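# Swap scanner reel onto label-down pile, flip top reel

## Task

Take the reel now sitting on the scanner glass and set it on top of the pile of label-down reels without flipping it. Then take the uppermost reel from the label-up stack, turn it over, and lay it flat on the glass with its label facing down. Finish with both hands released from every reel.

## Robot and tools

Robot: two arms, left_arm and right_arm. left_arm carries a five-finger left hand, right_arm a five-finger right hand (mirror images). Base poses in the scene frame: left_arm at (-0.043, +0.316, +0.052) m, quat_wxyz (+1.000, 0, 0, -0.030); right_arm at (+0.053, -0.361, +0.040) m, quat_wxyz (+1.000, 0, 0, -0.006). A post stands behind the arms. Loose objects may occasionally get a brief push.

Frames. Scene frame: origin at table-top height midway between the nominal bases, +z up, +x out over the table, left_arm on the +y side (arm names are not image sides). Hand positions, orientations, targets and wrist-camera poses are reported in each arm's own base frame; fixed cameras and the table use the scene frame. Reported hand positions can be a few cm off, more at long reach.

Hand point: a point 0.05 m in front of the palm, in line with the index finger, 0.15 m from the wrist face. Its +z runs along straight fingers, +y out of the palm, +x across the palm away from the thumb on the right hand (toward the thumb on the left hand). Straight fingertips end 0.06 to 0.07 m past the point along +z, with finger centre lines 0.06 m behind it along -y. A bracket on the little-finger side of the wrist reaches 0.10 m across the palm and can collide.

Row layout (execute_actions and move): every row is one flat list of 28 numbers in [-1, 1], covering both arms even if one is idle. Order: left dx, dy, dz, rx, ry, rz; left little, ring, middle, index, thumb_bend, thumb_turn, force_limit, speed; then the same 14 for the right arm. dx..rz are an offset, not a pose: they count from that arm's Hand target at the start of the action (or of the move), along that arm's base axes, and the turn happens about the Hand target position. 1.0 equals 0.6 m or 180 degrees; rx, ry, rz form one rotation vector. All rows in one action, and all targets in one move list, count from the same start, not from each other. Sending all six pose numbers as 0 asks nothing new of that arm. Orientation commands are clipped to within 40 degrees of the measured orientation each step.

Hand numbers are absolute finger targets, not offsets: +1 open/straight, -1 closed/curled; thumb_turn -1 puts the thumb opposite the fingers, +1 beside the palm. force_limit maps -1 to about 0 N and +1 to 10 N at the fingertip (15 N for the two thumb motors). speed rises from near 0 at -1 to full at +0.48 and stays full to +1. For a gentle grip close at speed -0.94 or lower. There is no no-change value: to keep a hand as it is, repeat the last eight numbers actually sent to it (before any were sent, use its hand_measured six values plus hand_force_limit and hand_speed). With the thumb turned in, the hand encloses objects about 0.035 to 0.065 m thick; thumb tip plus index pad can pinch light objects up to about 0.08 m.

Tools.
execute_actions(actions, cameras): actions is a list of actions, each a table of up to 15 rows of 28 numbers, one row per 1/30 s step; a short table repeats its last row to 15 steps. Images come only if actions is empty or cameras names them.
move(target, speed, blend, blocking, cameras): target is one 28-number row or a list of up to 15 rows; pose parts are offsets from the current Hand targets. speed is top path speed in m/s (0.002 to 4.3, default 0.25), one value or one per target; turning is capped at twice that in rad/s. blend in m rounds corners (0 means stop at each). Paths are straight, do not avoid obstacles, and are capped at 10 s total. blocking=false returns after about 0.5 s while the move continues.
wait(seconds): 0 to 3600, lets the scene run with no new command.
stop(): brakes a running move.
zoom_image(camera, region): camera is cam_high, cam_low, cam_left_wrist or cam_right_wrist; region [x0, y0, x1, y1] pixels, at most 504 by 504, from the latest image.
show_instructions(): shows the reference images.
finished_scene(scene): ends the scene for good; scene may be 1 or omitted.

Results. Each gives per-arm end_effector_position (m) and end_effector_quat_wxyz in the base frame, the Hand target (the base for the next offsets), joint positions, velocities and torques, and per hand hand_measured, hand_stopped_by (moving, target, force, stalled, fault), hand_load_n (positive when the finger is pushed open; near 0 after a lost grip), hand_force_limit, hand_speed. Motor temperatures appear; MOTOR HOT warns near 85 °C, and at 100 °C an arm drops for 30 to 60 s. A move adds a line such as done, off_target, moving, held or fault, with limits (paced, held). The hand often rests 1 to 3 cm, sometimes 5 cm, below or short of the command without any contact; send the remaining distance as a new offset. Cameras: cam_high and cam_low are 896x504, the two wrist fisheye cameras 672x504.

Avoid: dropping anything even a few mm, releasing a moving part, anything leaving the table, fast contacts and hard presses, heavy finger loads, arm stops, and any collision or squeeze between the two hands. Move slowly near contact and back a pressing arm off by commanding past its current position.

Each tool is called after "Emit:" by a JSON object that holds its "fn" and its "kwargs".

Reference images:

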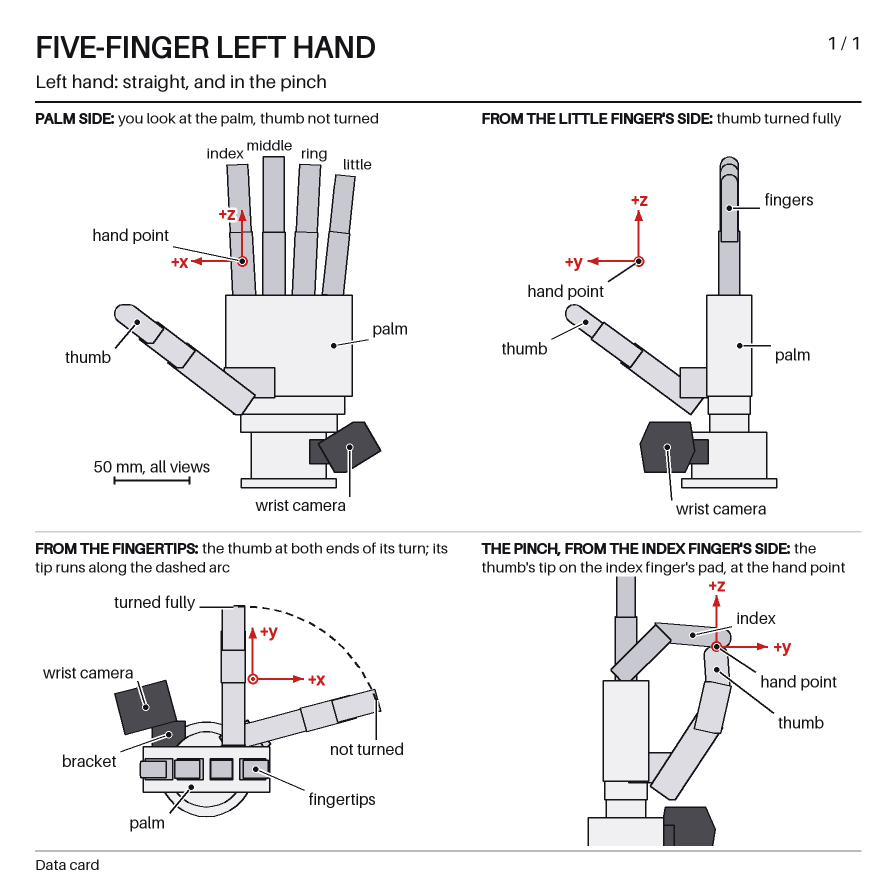

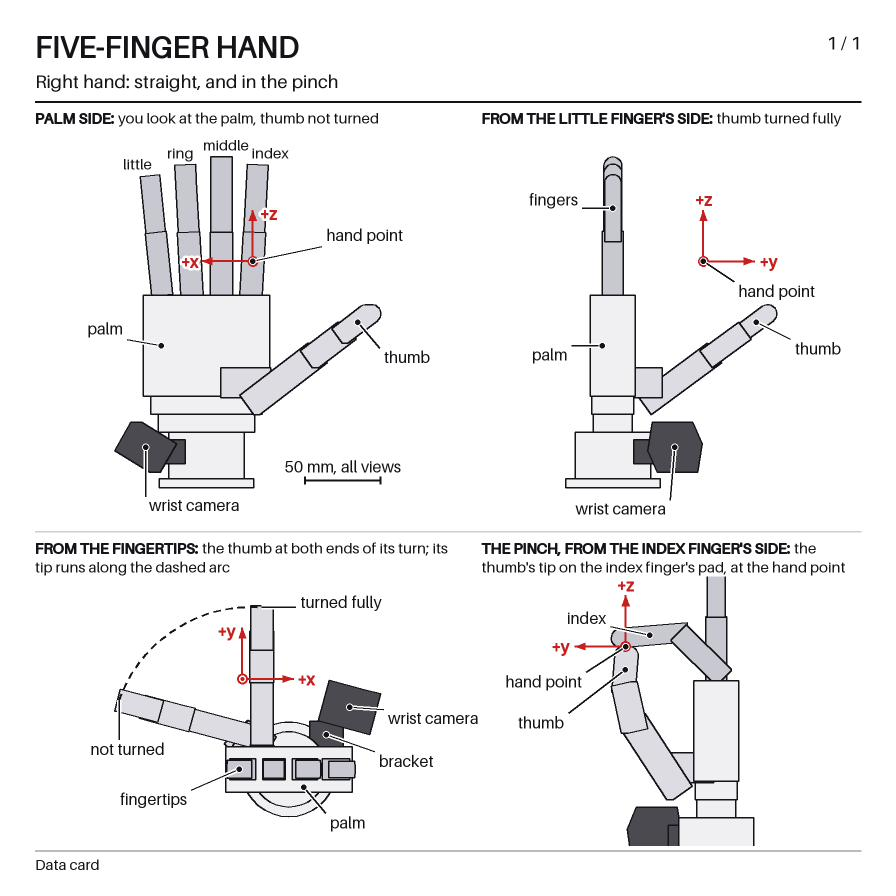

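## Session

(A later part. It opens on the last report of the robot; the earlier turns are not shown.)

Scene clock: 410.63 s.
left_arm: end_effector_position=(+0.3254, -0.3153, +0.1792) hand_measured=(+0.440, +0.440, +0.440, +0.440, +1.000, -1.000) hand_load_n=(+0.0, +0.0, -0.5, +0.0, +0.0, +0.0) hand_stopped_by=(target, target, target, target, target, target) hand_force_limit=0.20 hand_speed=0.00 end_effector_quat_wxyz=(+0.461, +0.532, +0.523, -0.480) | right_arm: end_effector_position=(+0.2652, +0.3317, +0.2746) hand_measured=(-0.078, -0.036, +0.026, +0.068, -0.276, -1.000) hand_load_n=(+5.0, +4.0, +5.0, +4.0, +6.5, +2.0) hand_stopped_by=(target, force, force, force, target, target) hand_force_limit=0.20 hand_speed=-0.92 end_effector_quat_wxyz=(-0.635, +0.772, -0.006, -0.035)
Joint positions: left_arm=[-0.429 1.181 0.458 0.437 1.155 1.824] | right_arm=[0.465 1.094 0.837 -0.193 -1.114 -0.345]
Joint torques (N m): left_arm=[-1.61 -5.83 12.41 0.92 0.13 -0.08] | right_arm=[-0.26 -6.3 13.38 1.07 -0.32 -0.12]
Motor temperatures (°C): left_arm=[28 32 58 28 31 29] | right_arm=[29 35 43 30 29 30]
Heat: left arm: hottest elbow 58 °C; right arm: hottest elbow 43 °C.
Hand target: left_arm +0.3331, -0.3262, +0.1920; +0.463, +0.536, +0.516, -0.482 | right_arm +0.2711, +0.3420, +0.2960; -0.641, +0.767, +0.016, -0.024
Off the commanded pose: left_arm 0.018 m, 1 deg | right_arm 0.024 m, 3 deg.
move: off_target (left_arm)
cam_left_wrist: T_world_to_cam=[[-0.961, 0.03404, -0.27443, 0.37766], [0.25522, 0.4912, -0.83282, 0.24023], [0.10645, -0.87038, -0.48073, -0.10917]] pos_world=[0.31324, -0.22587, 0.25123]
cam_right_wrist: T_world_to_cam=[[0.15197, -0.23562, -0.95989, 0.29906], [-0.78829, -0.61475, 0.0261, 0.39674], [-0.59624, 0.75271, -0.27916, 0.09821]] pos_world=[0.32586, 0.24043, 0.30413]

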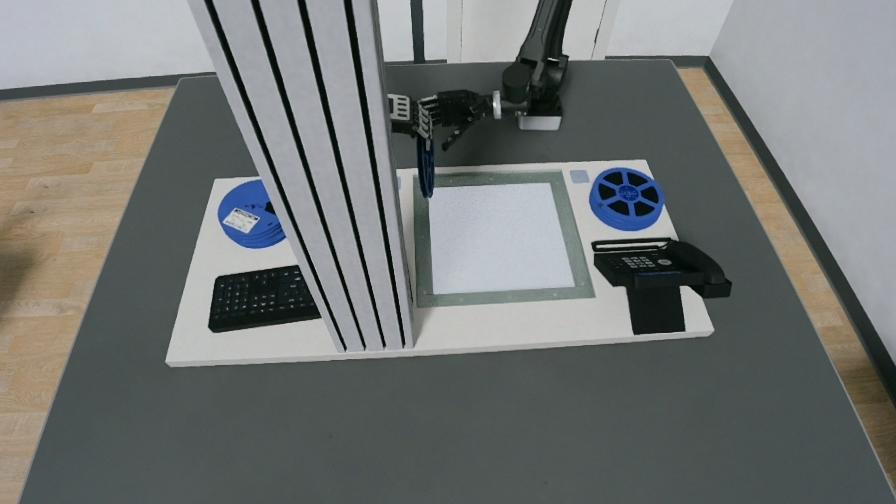

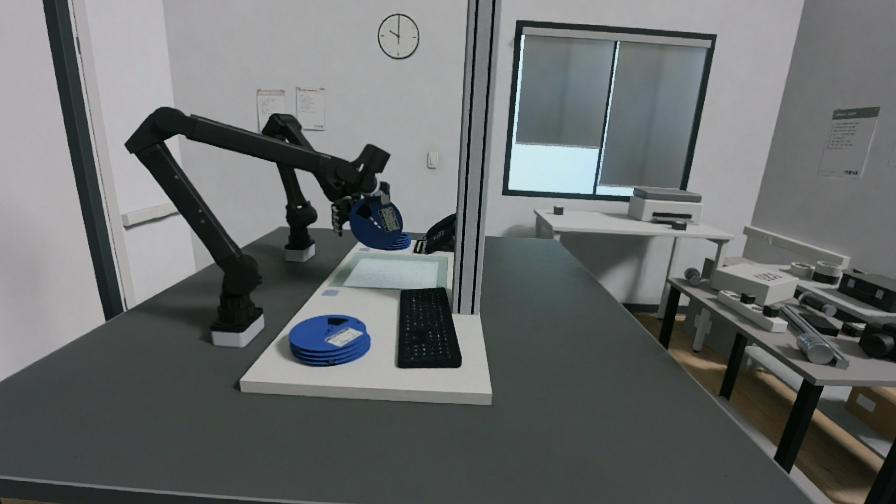

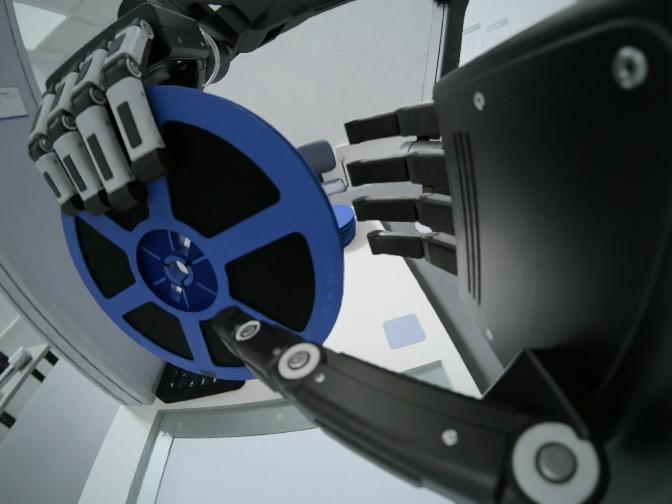

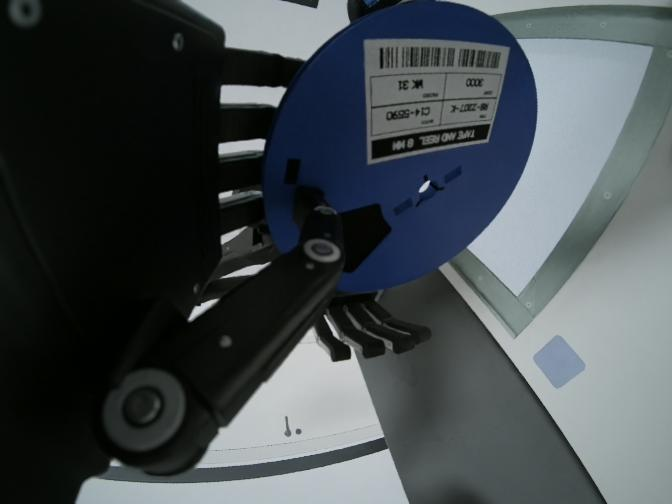

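Emit:
{"fn": "move", "kwargs": {"target": [0.036,-0.010,0.003,0,0,0, 0.44,0.44,0.44,0.44,1,-1,0.2,0, 0,0,0,0,0,0, -0.08,-0.07,-0.03,0.0,-0.28,-1,0.2,-0.92], "cameras": ["all"], "speed": 0.05}}

Emit:
{"fn": "zoom_image", "kwargs": {"camera": "cam_low", "region": [300, 150, 420, 260]}}

Emit:
{"fn": "zoom_image", "kwargs": {"camera": "cam_left_wrist", "region": [150, 60, 480, 380]}}

Scene clock: 412.73 s.
left_arm: end_effector_position=(+0.3439, -0.3245, +0.1796) hand_measured=(+0.440, +0.440, +0.440, +0.440, +1.000, -1.000) hand_load_n=(+0.0, +0.0, +0.0, +0.0, +0.0, +0.0) hand_stopped_by=(target, target, target, target, target, target) hand_force_limit=0.20 hand_speed=0.00 end_effector_quat_wxyz=(+0.457, +0.532, +0.525, -0.482) | right_arm: end_effector_position=(+0.2652, +0.3317, +0.2746) hand_measured=(-0.078, -0.036, +0.026, +0.068, -0.276, -1.000) hand_load_n=(+5.0, +4.0, +5.0, +4.0, +7.0, +2.0) hand_stopped_by=(target, force, force, force, target, target) hand_force_limit=0.20 hand_speed=-0.92 end_effector_quat_wxyz=(-0.635, +0.772, -0.006, -0.035)
Joint positions: left_arm=[-0.429 1.245 0.513 0.435 1.16 1.824] | right_arm=[0.465 1.094 0.837 -0.193 -1.114 -0.345]
Joint torques (N m): left_arm=[-0.73 -6.77 12.42 0.95 0.36 -0.01] | right_arm=[-0.26 -6.07 13.35 1.07 -0.32 -0.13]
Motor temperatures (°C): left_arm=[28 32 58 28 31 29] | right_arm=[29 35 43 30 29 30]
Heat: left arm: hottest elbow 58 °C; right arm: hottest elbow 43 °C.
Hand target: left_arm +0.3546, -0.3322, +0.1936; +0.463, +0.536, +0.516, -0.482 | right_arm +0.2711, +0.3420, +0.2960; -0.641, +0.767, +0.016, -0.024
Off the commanded pose: left_arm 0.019 m, 1 deg | right_arm 0.024 m, 3 deg.
move: off_target (left_arm)
cam_left_wrist: T_world_to_cam=[[-0.9634, 0.03942, -0.26516, 0.39667], [0.24964, 0.4924, -0.8338, 0.24293], [0.0977, -0.86948, -0.48422, -0.11504]] pos_world=[0.33274, -0.23527, 0.25203]
cam_right_wrist: T_world_to_cam=[[0.15197, -0.23562, -0.95989, 0.29906], [-0.78829, -0.61475, 0.0261, 0.39674], [-0.59624, 0.75271, -0.27916, 0.09821]] pos_world=[0.32586, 0.24043, 0.30413]

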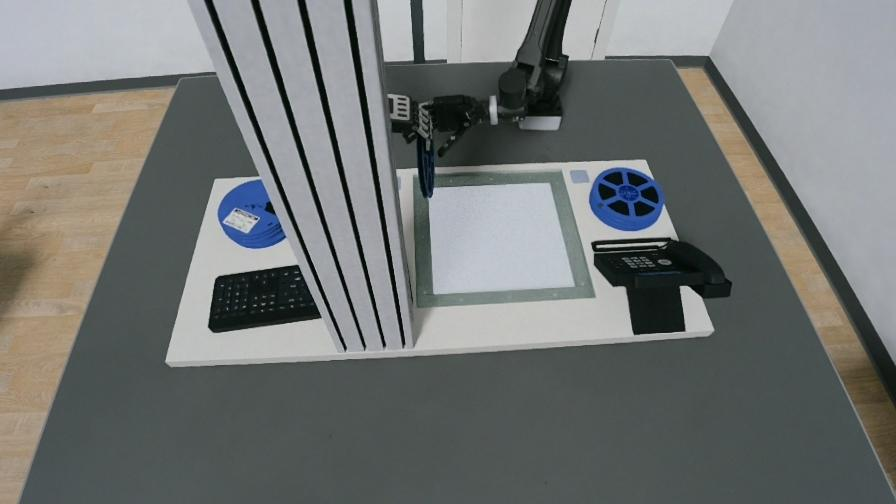

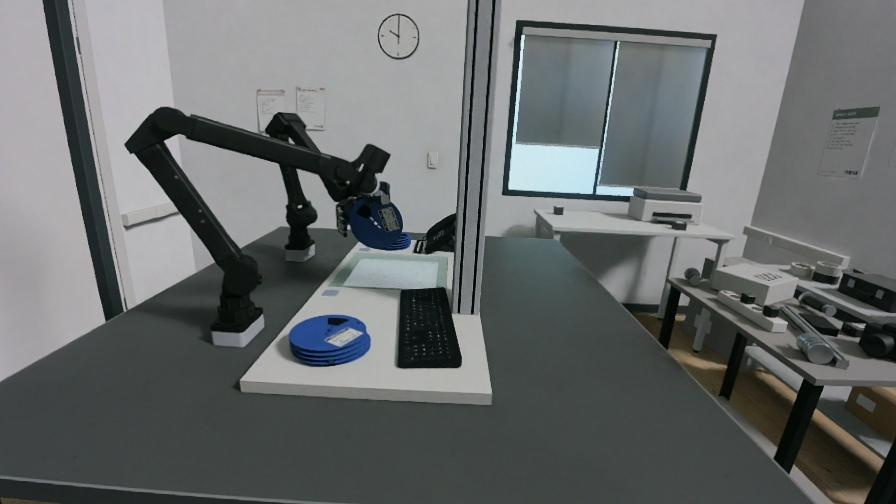

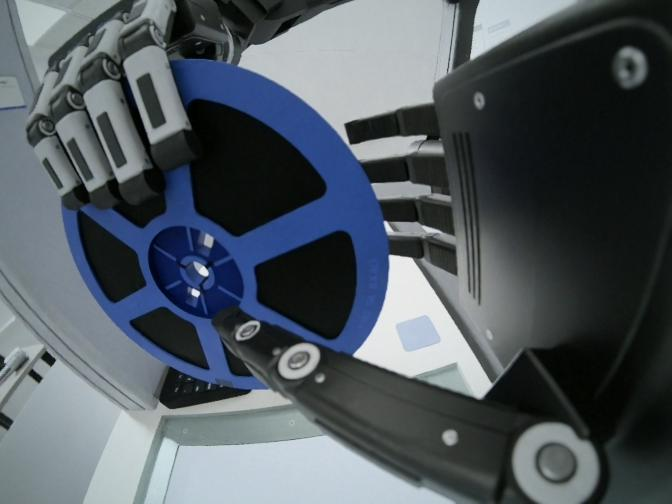

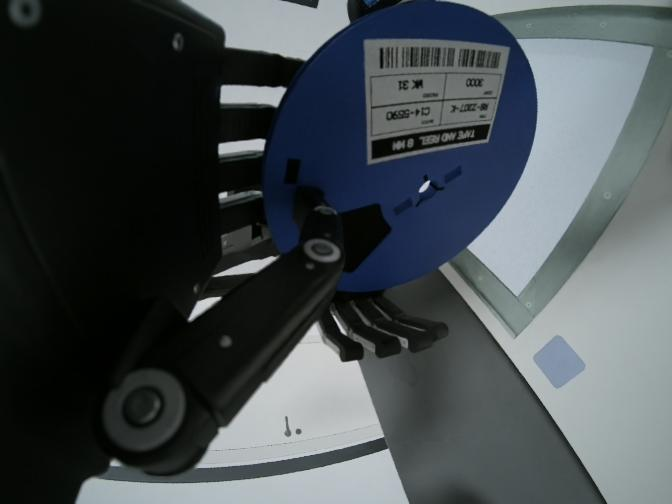

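Scaled by 4.200 from the camera's image (finer frame: 1280x720).

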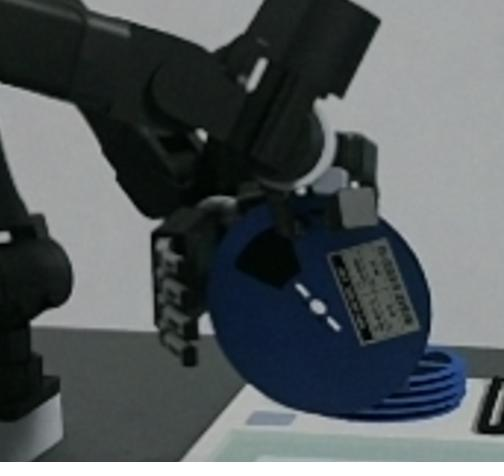

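Scaled by 1.527 from the camera's image (finer frame: 960x720).

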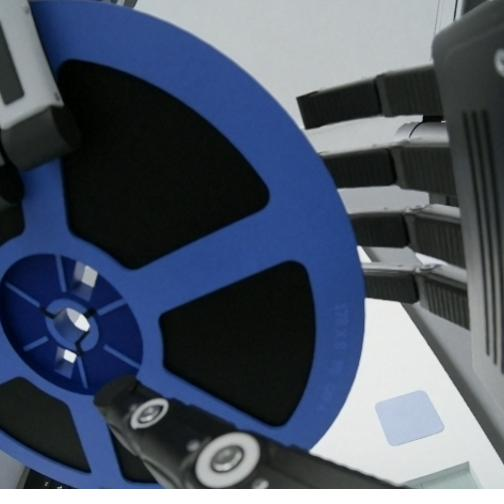

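Emit:
{"fn": "move", "kwargs": {"target": [0.040,-0.002,0.006,0,0,0, 0.44,0.44,0.44,0.44,1,-1,0.2,0, 0,0,0,0,0,0, -0.08,-0.07,-0.03,0.0,-0.28,-1,0.2,-0.92], "cameras": ["all"], "speed": 0.05}}

Emit:
{"fn": "zoom_image", "kwargs": {"camera": "cam_low", "region": [300, 150, 420, 260]}}

Emit:
{"fn": "zoom_image", "kwargs": {"camera": "cam_high", "region": [380, 70, 490, 200]}}

Scene clock: 414.53 s.
left_arm: end_effector_position=(+0.3608, -0.3327, +0.1830) hand_measured=(+0.440, +0.440, +0.440, +0.440, +1.000, -1.000) hand_load_n=(+0.0, +0.0, +0.0, +0.0, +0.0, +0.5) hand_stopped_by=(target, target, target, target, target, target) hand_force_limit=0.20 hand_speed=0.00 end_effector_quat_wxyz=(+0.450, +0.534, +0.523, -0.490) | right_arm: end_effector_position=(+0.2652, +0.3317, +0.2746) hand_measured=(-0.078, -0.036, +0.026, +0.068, -0.276, -1.000) hand_load_n=(+5.0, +4.0, +5.0, +4.0, +6.5, +2.0) hand_stopped_by=(target, force, force, force, target, target) hand_force_limit=0.20 hand_speed=-0.92 end_effector_quat_wxyz=(-0.635, +0.772, -0.006, -0.035)
Joint positions: left_arm=[-0.423 1.297 0.575 0.41 1.184 1.83] | right_arm=[0.465 1.094 0.837 -0.193 -1.114 -0.345]
Joint torques (N m): left_arm=[0.79 -7.53 12.51 0.91 0.37 0.14] | right_arm=[-0.32 -6.18 13.34 1.03 -0.32 -0.13]
Motor temperatures (°C): left_arm=[28 32 58 28 31 29] | right_arm=[29 35 43 30 29 30]
Heat: left arm: hottest elbow 58 °C; right arm: hottest elbow 43 °C.
Hand target: left_arm +0.3787, -0.3334, +0.1974; +0.463, +0.536, +0.516, -0.482 | right_arm +0.2711, +0.3420, +0.2960; -0.641, +0.767, +0.016, -0.024
Off the commanded pose: left_arm 0.023 m, 2 deg | right_arm 0.024 m, 3 deg.
move: off_target (left_arm)
cam_left_wrist: T_world_to_cam=[[-0.96557, 0.05626, -0.25398, 0.4186], [0.24854, 0.4878, -0.83683, 0.24498], [0.07681, -0.87114, -0.48499, -0.11504]] pos_world=[0.35214, -0.24327, 0.25553]
cam_right_wrist: T_world_to_cam=[[0.15197, -0.23562, -0.95989, 0.29906], [-0.78829, -0.61475, 0.0261, 0.39674], [-0.59624, 0.75271, -0.27916, 0.09821]] pos_world=[0.32586, 0.24043, 0.30413]

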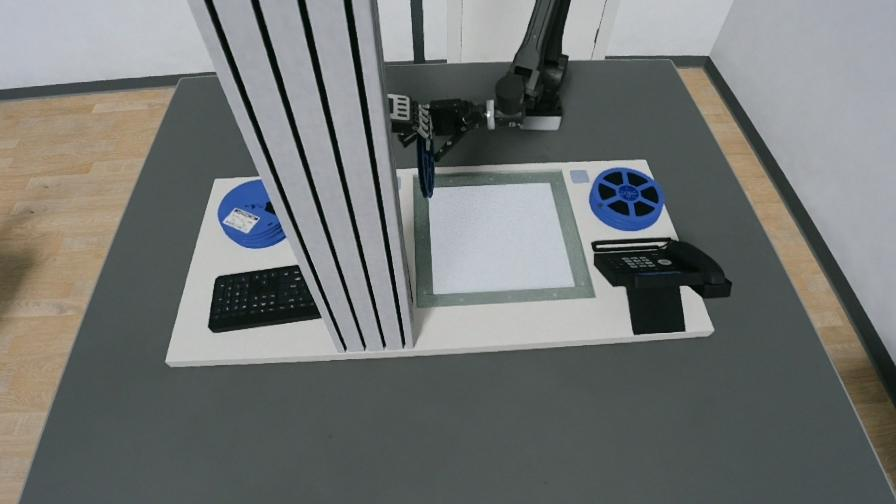

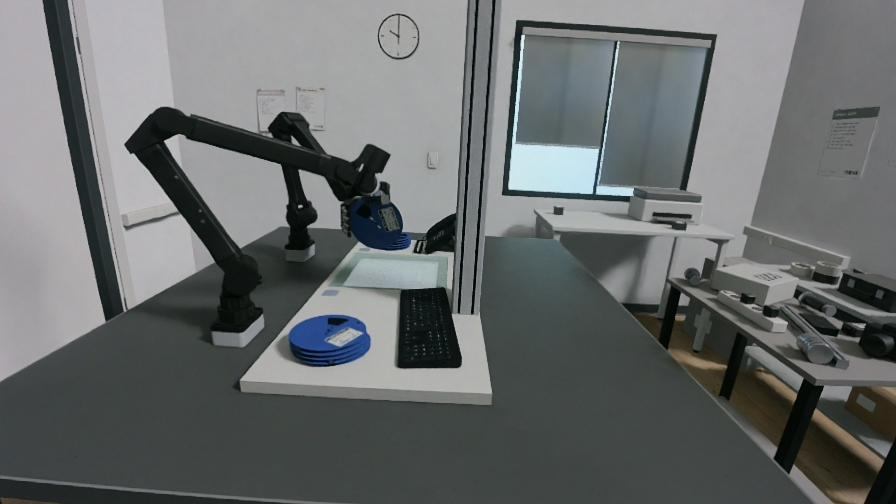

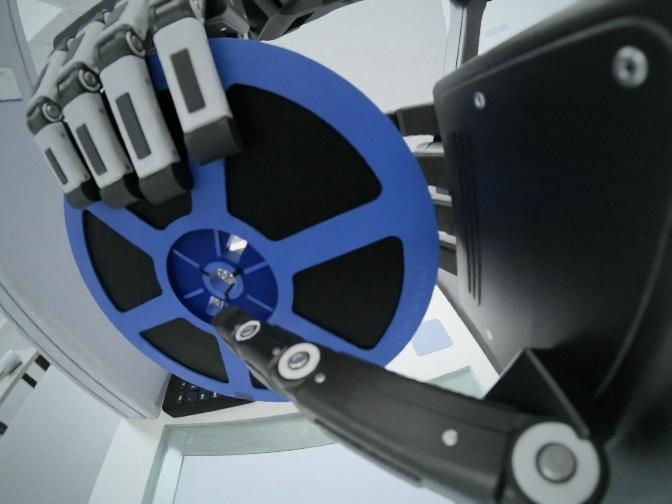

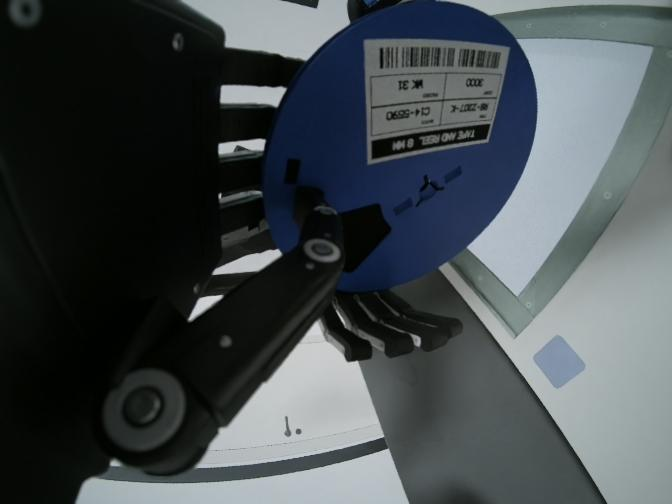

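Scaled by 4.200 from the camera's image (finer frame: 1280x720).

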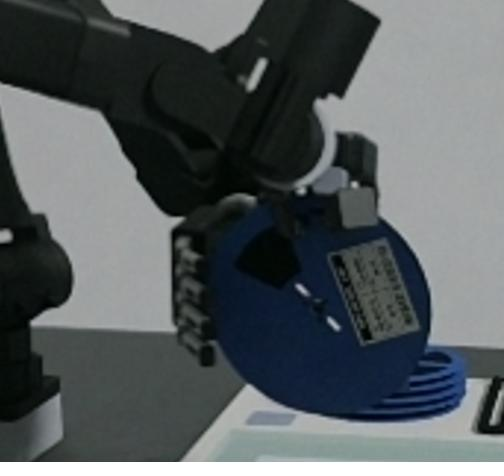

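Scaled by 3.877 from the camera's image (finer frame: 1280x720).

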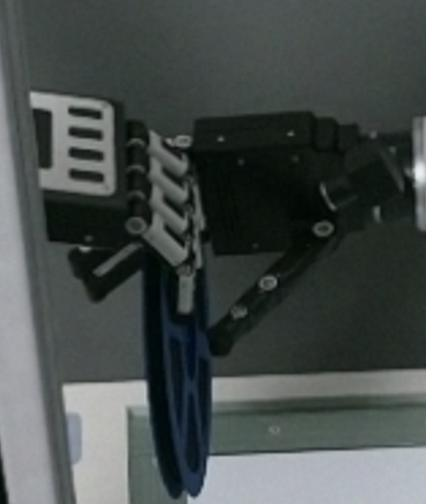

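Emit:
{"fn": "move", "kwargs": {"target": [0.0133,0.0257,0.0,0,0,0, 0.44,0.44,0.44,0.44,1,-1,0.2,0, 0,0,0,0,0,0, -0.08,-0.07,-0.03,0.0,-0.28,-1,0.2,-0.92], "cameras": ["all"], "speed": 0.05}}

Emit:
{"fn": "zoom_image", "kwargs": {"camera": "cam_low", "region": [300, 150, 420, 260]}}

Emit:
{"fn": "zoom_image", "kwargs": {"camera": "cam_high", "region": [380, 70, 490, 200]}}

Scene clock: 417.37 s.
left_arm: end_effector_position=(+0.3682, -0.3178, +0.1828) hand_measured=(+0.440, +0.440, +0.440, +0.440, +1.000, -1.000) hand_load_n=(+0.0, +0.0, +0.0, +0.0, +0.0, +0.0) hand_stopped_by=(target, target, target, target, target, target) hand_force_limit=0.20 hand_speed=0.00 end_effector_quat_wxyz=(+0.449, +0.533, +0.523, -0.490) | right_arm: end_effector_position=(+0.2663, +0.3319, +0.2748) hand_measured=(-0.078, -0.036, +0.026, +0.068, -0.274, -1.000) hand_load_n=(+5.0, +4.0, +5.0, +4.0, +7.0, +2.0) hand_stopped_by=(target, force, force, force, target, target) hand_force_limit=0.20 hand_speed=-0.92 end_effector_quat_wxyz=(-0.634, +0.772, -0.006, -0.033)
Joint positions: left_arm=[-0.374 1.297 0.583 0.361 1.231 1.871] | right_arm=[0.465 1.095 0.839 -0.193 -1.11 -0.347]
Joint torques (N m): left_arm=[0.73 -7.53 12.63 0.9 0.37 0.1] | right_arm=[-0.32 -6.24 13.26 1.02 -0.47 -0.1]
Motor temperatures (°C): left_arm=[28 32 58 28 31 29] | right_arm=[29 35 44 30 29 30]
Heat: left arm: hottest elbow 58 °C; right arm: hottest elbow 44 °C.
Hand target: left_arm +0.3866, -0.3180, +0.1973; +0.463, +0.536, +0.516, -0.482 | right_arm +0.2711, +0.3420, +0.2959; -0.641, +0.767, +0.015, -0.024
Off the commanded pose: left_arm 0.024 m, 2 deg | right_arm 0.024 m, 3 deg.
move: off_target (left_arm)
cam_left_wrist: T_world_to_cam=[[-0.96594, 0.05669, -0.25247, 0.42475], [0.24752, 0.4868, -0.83771, 0.23583], [0.07541, -0.87167, -0.48425, -0.10255]] pos_world=[0.35964, -0.22827, 0.25513]
cam_right_wrist: T_world_to_cam=[[0.15516, -0.23671, -0.95911, 0.2984], [-0.79002, -0.61263, 0.02339, 0.39824], [-0.59312, 0.75409, -0.28206, 0.09837]] pos_world=[0.32666, 0.24043, 0.30462]

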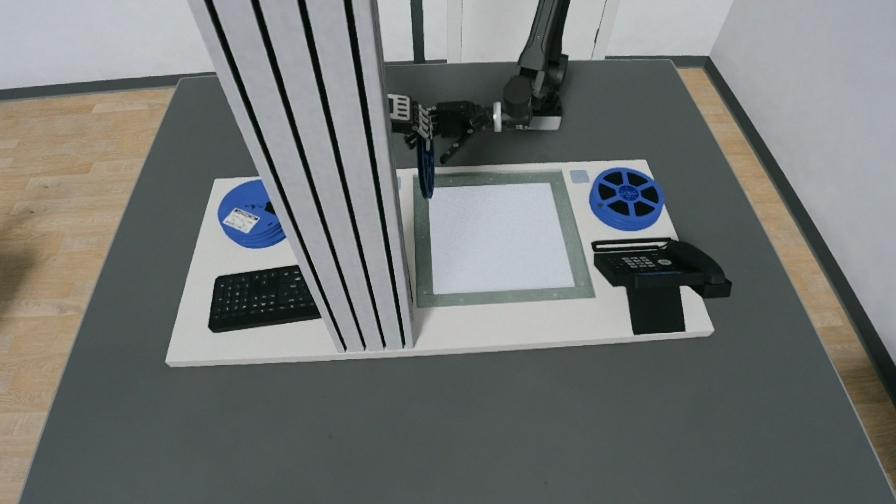

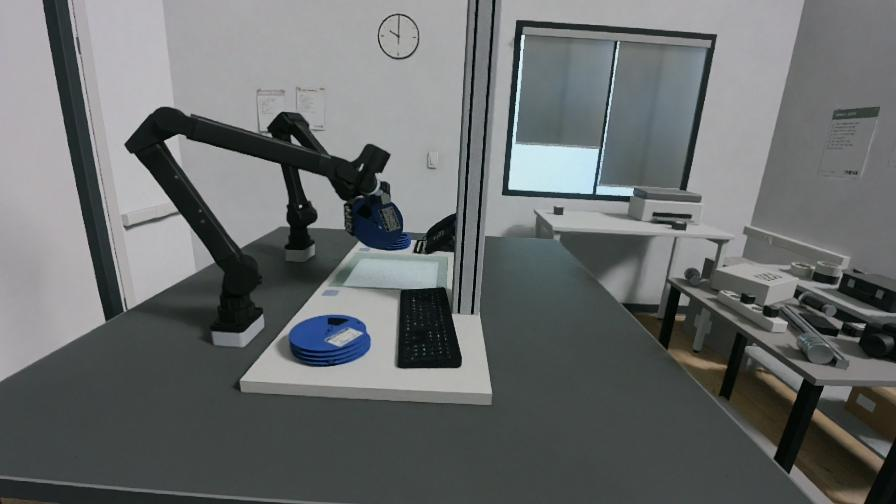

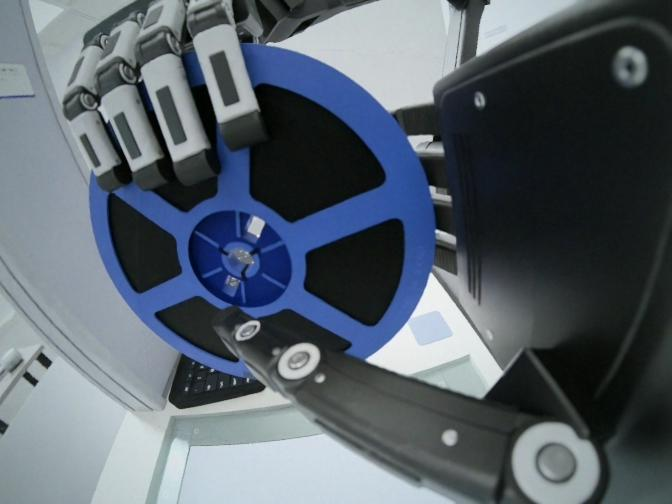

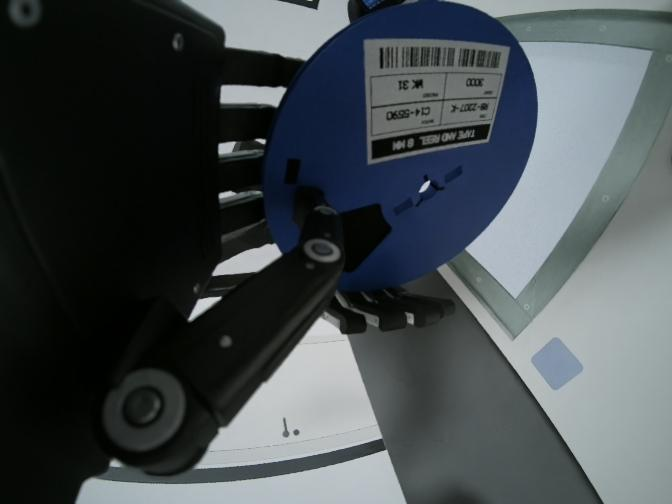

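Scaled by 4.200 from the camera's image (finer frame: 1280x720).

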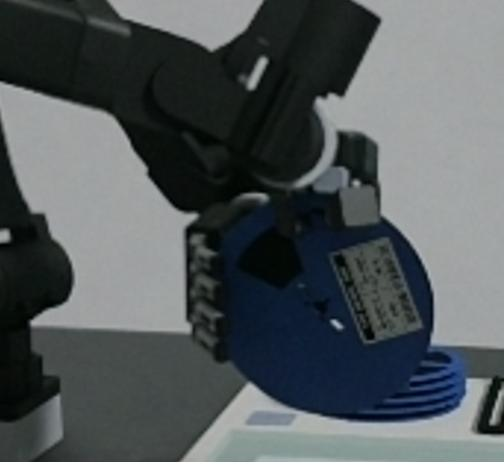

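Scaled by 3.877 from the camera's image (finer frame: 1280x720).

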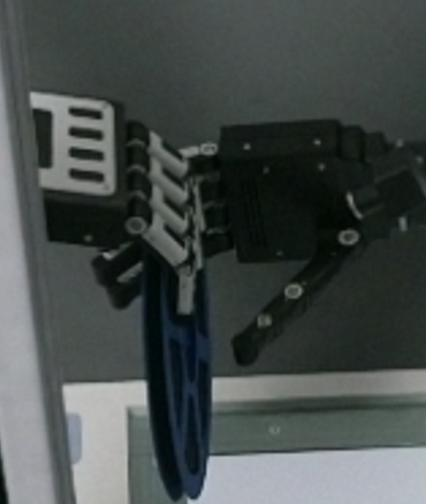

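Emit:
{"fn": "move", "kwargs": {"target": [0,0,0,0,0,0, 0.2,0.2,0.2,0.2,-0.05,-1,-0.5,-0.85, 0,0,0,0,0,0, -0.08,-0.07,-0.03,0.0,-0.28,-1,0.2,-0.92], "cameras": ["cam_left_wrist","cam_high"]}}

Scene clock: 423.43 s.
left_arm: end_effector_position=(+0.3671, -0.3179, +0.1821) hand_measured=(+0.200, +0.200, +0.200, +0.200, -0.048, -1.000) hand_load_n=(+0.0, +0.0, +1.5, +0.0, +3.0, +0.5) hand_stopped_by=(target, target, target, target, moving, target) hand_force_limit=-0.50 hand_speed=-0.85 end_effector_quat_wxyz=(+0.447, +0.533, +0.523, -0.492) | right_arm: end_effector_position=(+0.2686, +0.3323, +0.2754) hand_measured=(-0.078, -0.036, +0.024, +0.068, -0.274, -1.000) hand_load_n=(+4.0, +1.5, +2.0, +3.5, +9.5, +1.5) hand_stopped_by=(target, force, force, force, target, target) hand_force_limit=0.20 hand_speed=-0.92 end_effector_quat_wxyz=(-0.634, +0.773, -0.004, -0.028)
Joint positions: left_arm=[-0.374 1.297 0.583 0.356 1.235 1.872] | right_arm=[0.465 1.096 0.842 -0.193 -1.105 -0.356]
Joint torques (N m): left_arm=[0.73 -7.53 12.63 1.01 0.24 0.11] | right_arm=[-0.32 -6.24 13.01 1.03 -0.71 -0.03]
Motor temperatures (°C): left_arm=[28 32 56 28 31 29] | right_arm=[29 34 45 30 29 30]
Heat: left arm: hottest elbow 56 °C; right arm: hottest elbow 45 °C.
Hand target: left_arm +0.3866, -0.3180, +0.1973; +0.463, +0.536, +0.516, -0.482 | right_arm +0.2711, +0.3420, +0.2959; -0.641, +0.767, +0.015, -0.024
Off the commanded pose: left_arm 0.025 m, 2 deg | right_arm 0.023 m, 2 deg.
move: moving (left_arm; no rest 5 s after the move's start)
cam_left_wrist: T_world_to_cam=[[-0.96681, 0.06038, -0.24824, 0.4243], [0.24566, 0.48647, -0.83845, 0.23625], [0.07013, -0.87161, -0.48516, -0.10075]] pos_world=[0.35924, -0.22837, 0.25453]
Images, in order (width x height): cam_high 896x504, cam_left_wrist 672x504.

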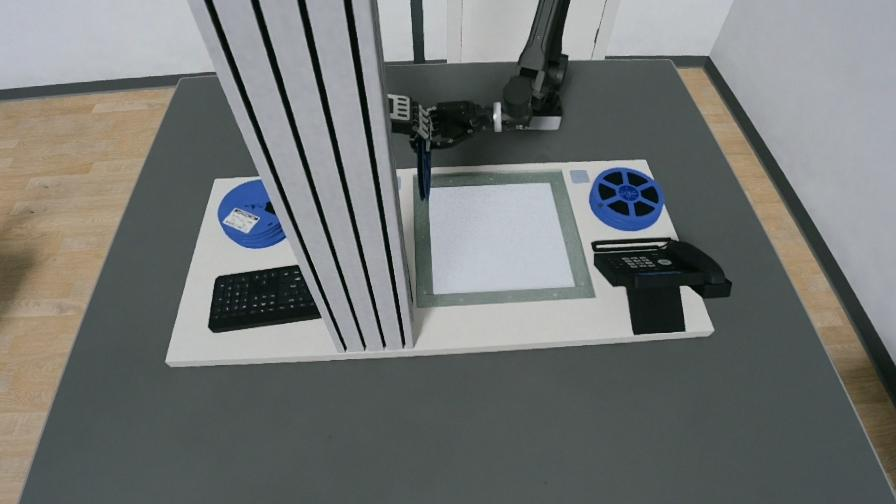

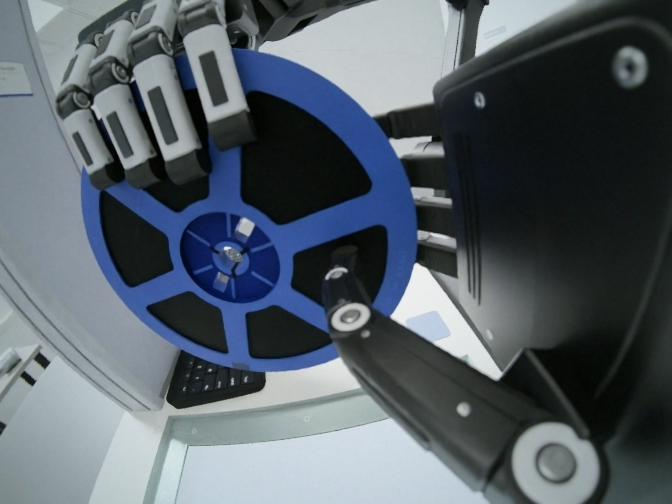

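Emit:
{"fn": "move", "kwargs": {"target": [0,0,0,0,0,0, 0.0,0.0,0.0,0.0,-0.05,-1,-0.4,-0.92, 0,0,0,0,0,0, -0.08,-0.07,-0.03,0.0,-0.28,-1,0.2,-0.92], "cameras": ["cam_left_wrist","cam_high","cam_right_wrist"]}}

Scene clock: 425.03 s.
left_arm: end_effector_position=(+0.3673, -0.3178, +0.1822) hand_measured=(+0.000, +0.022, +0.128, +0.104, -0.048, -1.000) hand_load_n=(+0.0, +3.0, +0.0, +0.5, +5.5, +1.0) hand_stopped_by=(target, force, force, force, target, target) hand_force_limit=-0.40 hand_speed=-0.92 end_effector_quat_wxyz=(+0.448, +0.534, +0.522, -0.492) | right_arm: end_effector_position=(+0.2704, +0.3324, +0.2757) hand_measured=(-0.078, -0.036, +0.024, +0.068, -0.274, -1.000) hand_load_n=(+3.0, +1.0, +2.0, +4.5, +9.0, +1.5) hand_stopped_by=(target, force, force, force, target, target) hand_force_limit=0.20 hand_speed=-0.92 end_effector_quat_wxyz=(-0.634, +0.773, -0.004, -0.024)
Joint positions: left_arm=[-0.373 1.297 0.583 0.356 1.235 1.875] | right_arm=[0.465 1.096 0.844 -0.193 -1.098 -0.359]
Joint torques (N m): left_arm=[0.67 -7.53 12.64 1.02 0.24 0.09] | right_arm=[-0.32 -6.36 12.85 1.07 -1.01 -0.02]
Motor temperatures (°C): left_arm=[28 32 56 28 31 29] | right_arm=[29 34 45 30 30 30]
Heat: left arm: hottest elbow 56 °C; right arm: hottest elbow 45 °C.
Hand target: left_arm +0.3866, -0.3180, +0.1973; +0.463, +0.536, +0.516, -0.482 | right_arm +0.2711, +0.3420, +0.2960; -0.641, +0.767, +0.016, -0.024
Off the commanded pose: left_arm 0.025 m, 2 deg | right_arm 0.022 m, 2 deg.
move: done
cam_left_wrist: T_world_to_cam=[[-0.96627, 0.06023, -0.25041, 0.42463], [0.24748, 0.48636, -0.83798, 0.23549], [0.07131, -0.87168, -0.48485, -0.10114]] pos_world=[0.35924, -0.22827, 0.25463]
cam_right_wrist: T_world_to_cam=[[0.16965, -0.24043, -0.95573, 0.2951], [-0.79569, -0.6056, 0.01111, 0.40434], [-0.58146, 0.75858, -0.29405, 0.09925]] pos_world=[0.32937, 0.24053, 0.30672]
Images, in order (width x height): cam_high 896x504, cam_left_wrist 672x504, cam_right_wrist 672x504.

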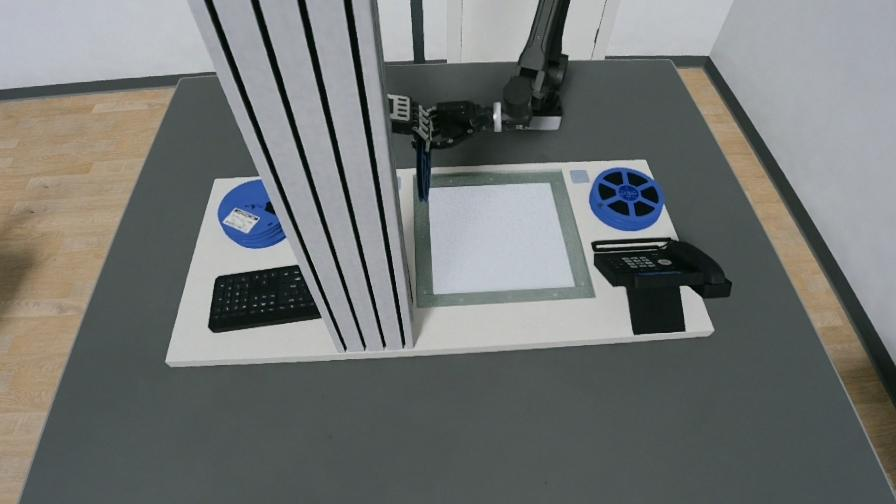

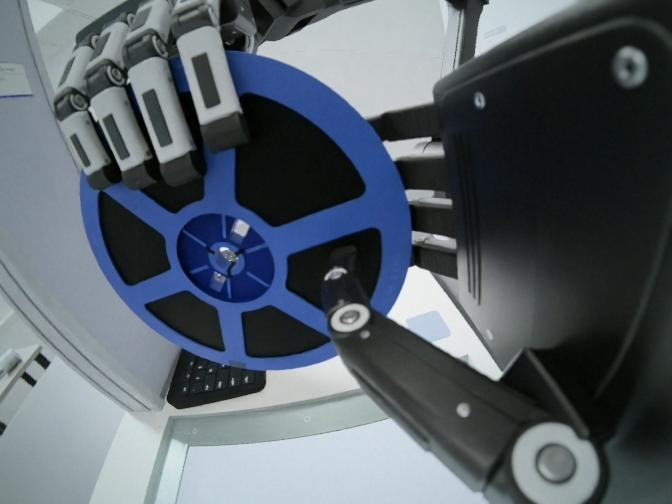

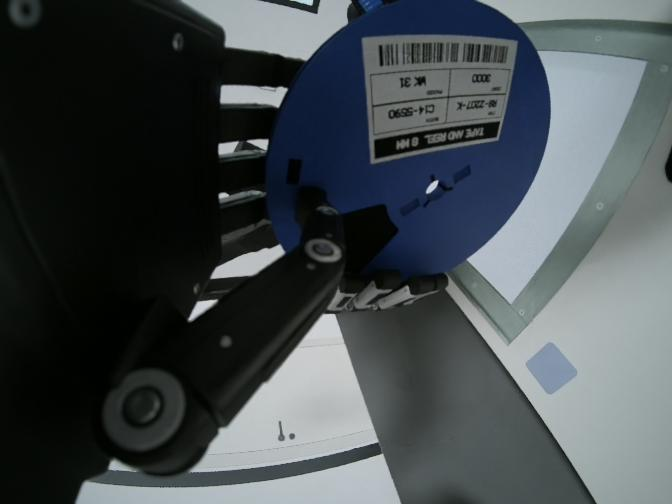

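Emit:
{"fn": "move", "kwargs": {"target": [0,0,0,0,0,0, -0.08,-0.04,0.04,0.03,-0.05,-1,-0.1,-0.92, 0,0,0,0,0,0, -0.08,-0.07,-0.03,0.0,-0.28,-1,0.2,-0.92], "cameras": ["cam_left_wrist","cam_low","cam_right_wrist"]}}

Scene clock: 426.07 s.
left_arm: end_effector_position=(+0.3676, -0.3175, +0.1822) hand_measured=(-0.080, -0.040, +0.040, +0.046, -0.046, -1.000) hand_load_n=(+0.0, +3.0, +1.5, +4.0, +10.5, +1.0) hand_stopped_by=(target, target, target, force, target, target) hand_force_limit=-0.10 hand_speed=-0.92 end_effector_quat_wxyz=(+0.448, +0.534, +0.522, -0.491) | right_arm: end_effector_position=(+0.2716, +0.3325, +0.2758) hand_measured=(-0.078, -0.036, +0.024, +0.068, -0.274, -1.000) hand_load_n=(+1.0, +0.5, +1.5, +6.0, +9.0, +2.0) hand_stopped_by=(target, force, force, force, target, target) hand_force_limit=0.20 hand_speed=-0.92 end_effector_quat_wxyz=(-0.633, +0.774, -0.005, -0.021)
Joint positions: left_arm=[-0.373 1.297 0.583 0.356 1.235 1.876] | right_arm=[0.465 1.096 0.845 -0.193 -1.092 -0.359]
Joint torques (N m): left_arm=[0.67 -7.53 12.63 1.02 0.24 0.08] | right_arm=[-0.26 -6.3 12.82 1.06 -1.26 -0.02]
Motor temperatures (°C): left_arm=[28 32 56 28 31 29] | right_arm=[29 34 45 30 30 30]
Heat: left arm: hottest elbow 56 °C; right arm: hottest elbow 45 °C.
Hand target: left_arm +0.3867, -0.3179, +0.1973; +0.463, +0.536, +0.516, -0.482 | right_arm +0.2711, +0.3420, +0.2959; -0.641, +0.767, +0.015, -0.024
Off the commanded pose: left_arm 0.024 m, 2 deg | right_arm 0.022 m, 3 deg.
move: done
cam_left_wrist: T_world_to_cam=[[-0.966, 0.05966, -0.25156, 0.42478], [0.24819, 0.48652, -0.83768, 0.23503], [0.07241, -0.87163, -0.48478, -0.10128]] pos_world=[0.35934, -0.22797, 0.25463]
cam_right_wrist: T_world_to_cam=[[0.17041, -0.24302, -0.95494, 0.29546], [-0.79882, -0.60148, 0.01052, 0.40506], [-0.57693, 0.76103, -0.29662, 0.09856]] pos_world=[0.33008, 0.24043, 0.30712]
Images, in order (width x height): cam_low 896x504, cam_left_wrist 672x504, cam_right_wrist 672x504.

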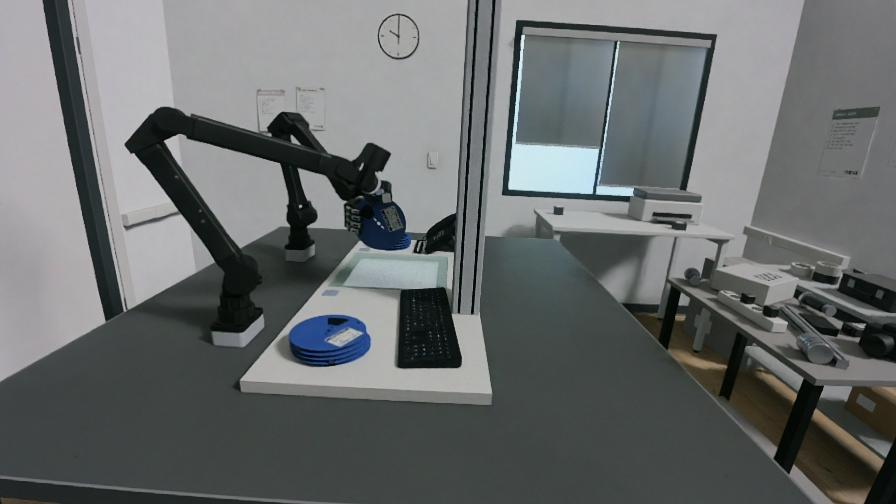

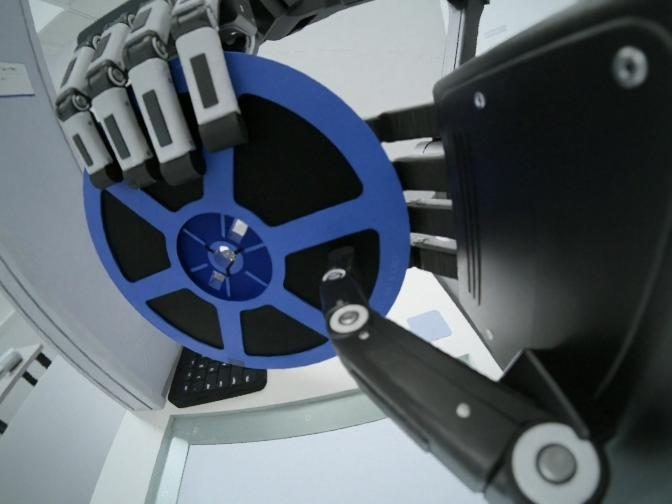

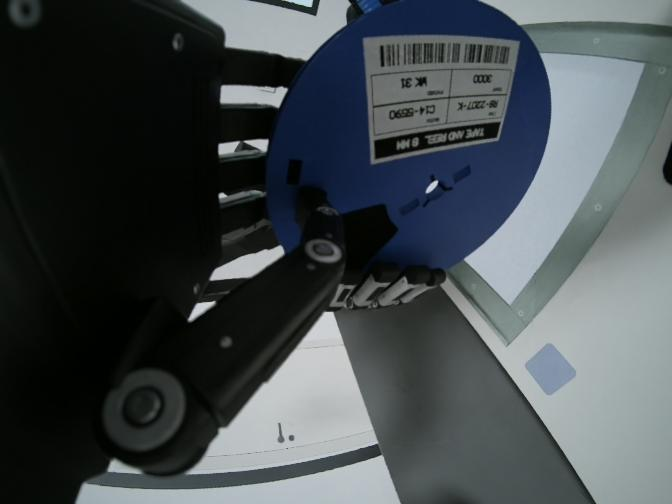

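Emit:
{"fn": "move", "kwargs": {"target": [0,0,0,0,0,0, -0.08,-0.04,0.04,0.03,-0.05,-1,-0.1,-0.92, 0,0,0,0,0,0, -0.08,-0.07,-0.03,0.0,-0.18,-1,0.2,-0.92], "cameras": []}}

Scene clock: 427.47 s.
left_arm: end_effector_position=(+0.3676, -0.3174, +0.1811) hand_measured=(-0.080, -0.040, +0.040, +0.046, -0.046, -1.000) hand_load_n=(+0.0, +2.0, +1.0, +4.0, +10.5, +1.5) hand_stopped_by=(target, target, target, force, target, target) hand_force_limit=-0.10 hand_speed=-0.92 end_effector_quat_wxyz=(+0.447, +0.533, +0.523, -0.492) | right_arm: end_effector_position=(+0.2719, +0.3327, +0.2763) hand_measured=(-0.080, -0.036, +0.024, +0.068, -0.178, -1.000) hand_load_n=(+0.0, +0.0, +1.0, +4.0, +3.0, +0.0) hand_stopped_by=(target, force, force, force, target, target) hand_force_limit=0.20 hand_speed=-0.92 end_effector_quat_wxyz=(-0.633, +0.774, -0.005, -0.021)
Joint positions: left_arm=[-0.372 1.299 0.583 0.353 1.235 1.876] | right_arm=[0.465 1.096 0.847 -0.193 -1.092 -0.359]
Joint torques (N m): left_arm=[0.62 -7.65 12.63 1.1 0.24 0.08] | right_arm=[-0.32 -6.36 12.68 1.02 -1.25 0]
Motor temperatures (°C): left_arm=[28 32 56 28 31 29] | right_arm=[29 34 46 30 30 30]
Heat: left arm: hottest elbow 56 °C; right arm: hottest elbow 46 °C.
Hand target: left_arm +0.3866, -0.3180, +0.1974; +0.463, +0.536, +0.516, -0.482 | right_arm +0.2711, +0.3420, +0.2959; -0.641, +0.767, +0.015, -0.024
Off the commanded pose: left_arm 0.025 m, 2 deg | right_arm 0.022 m, 3 deg.
move: done


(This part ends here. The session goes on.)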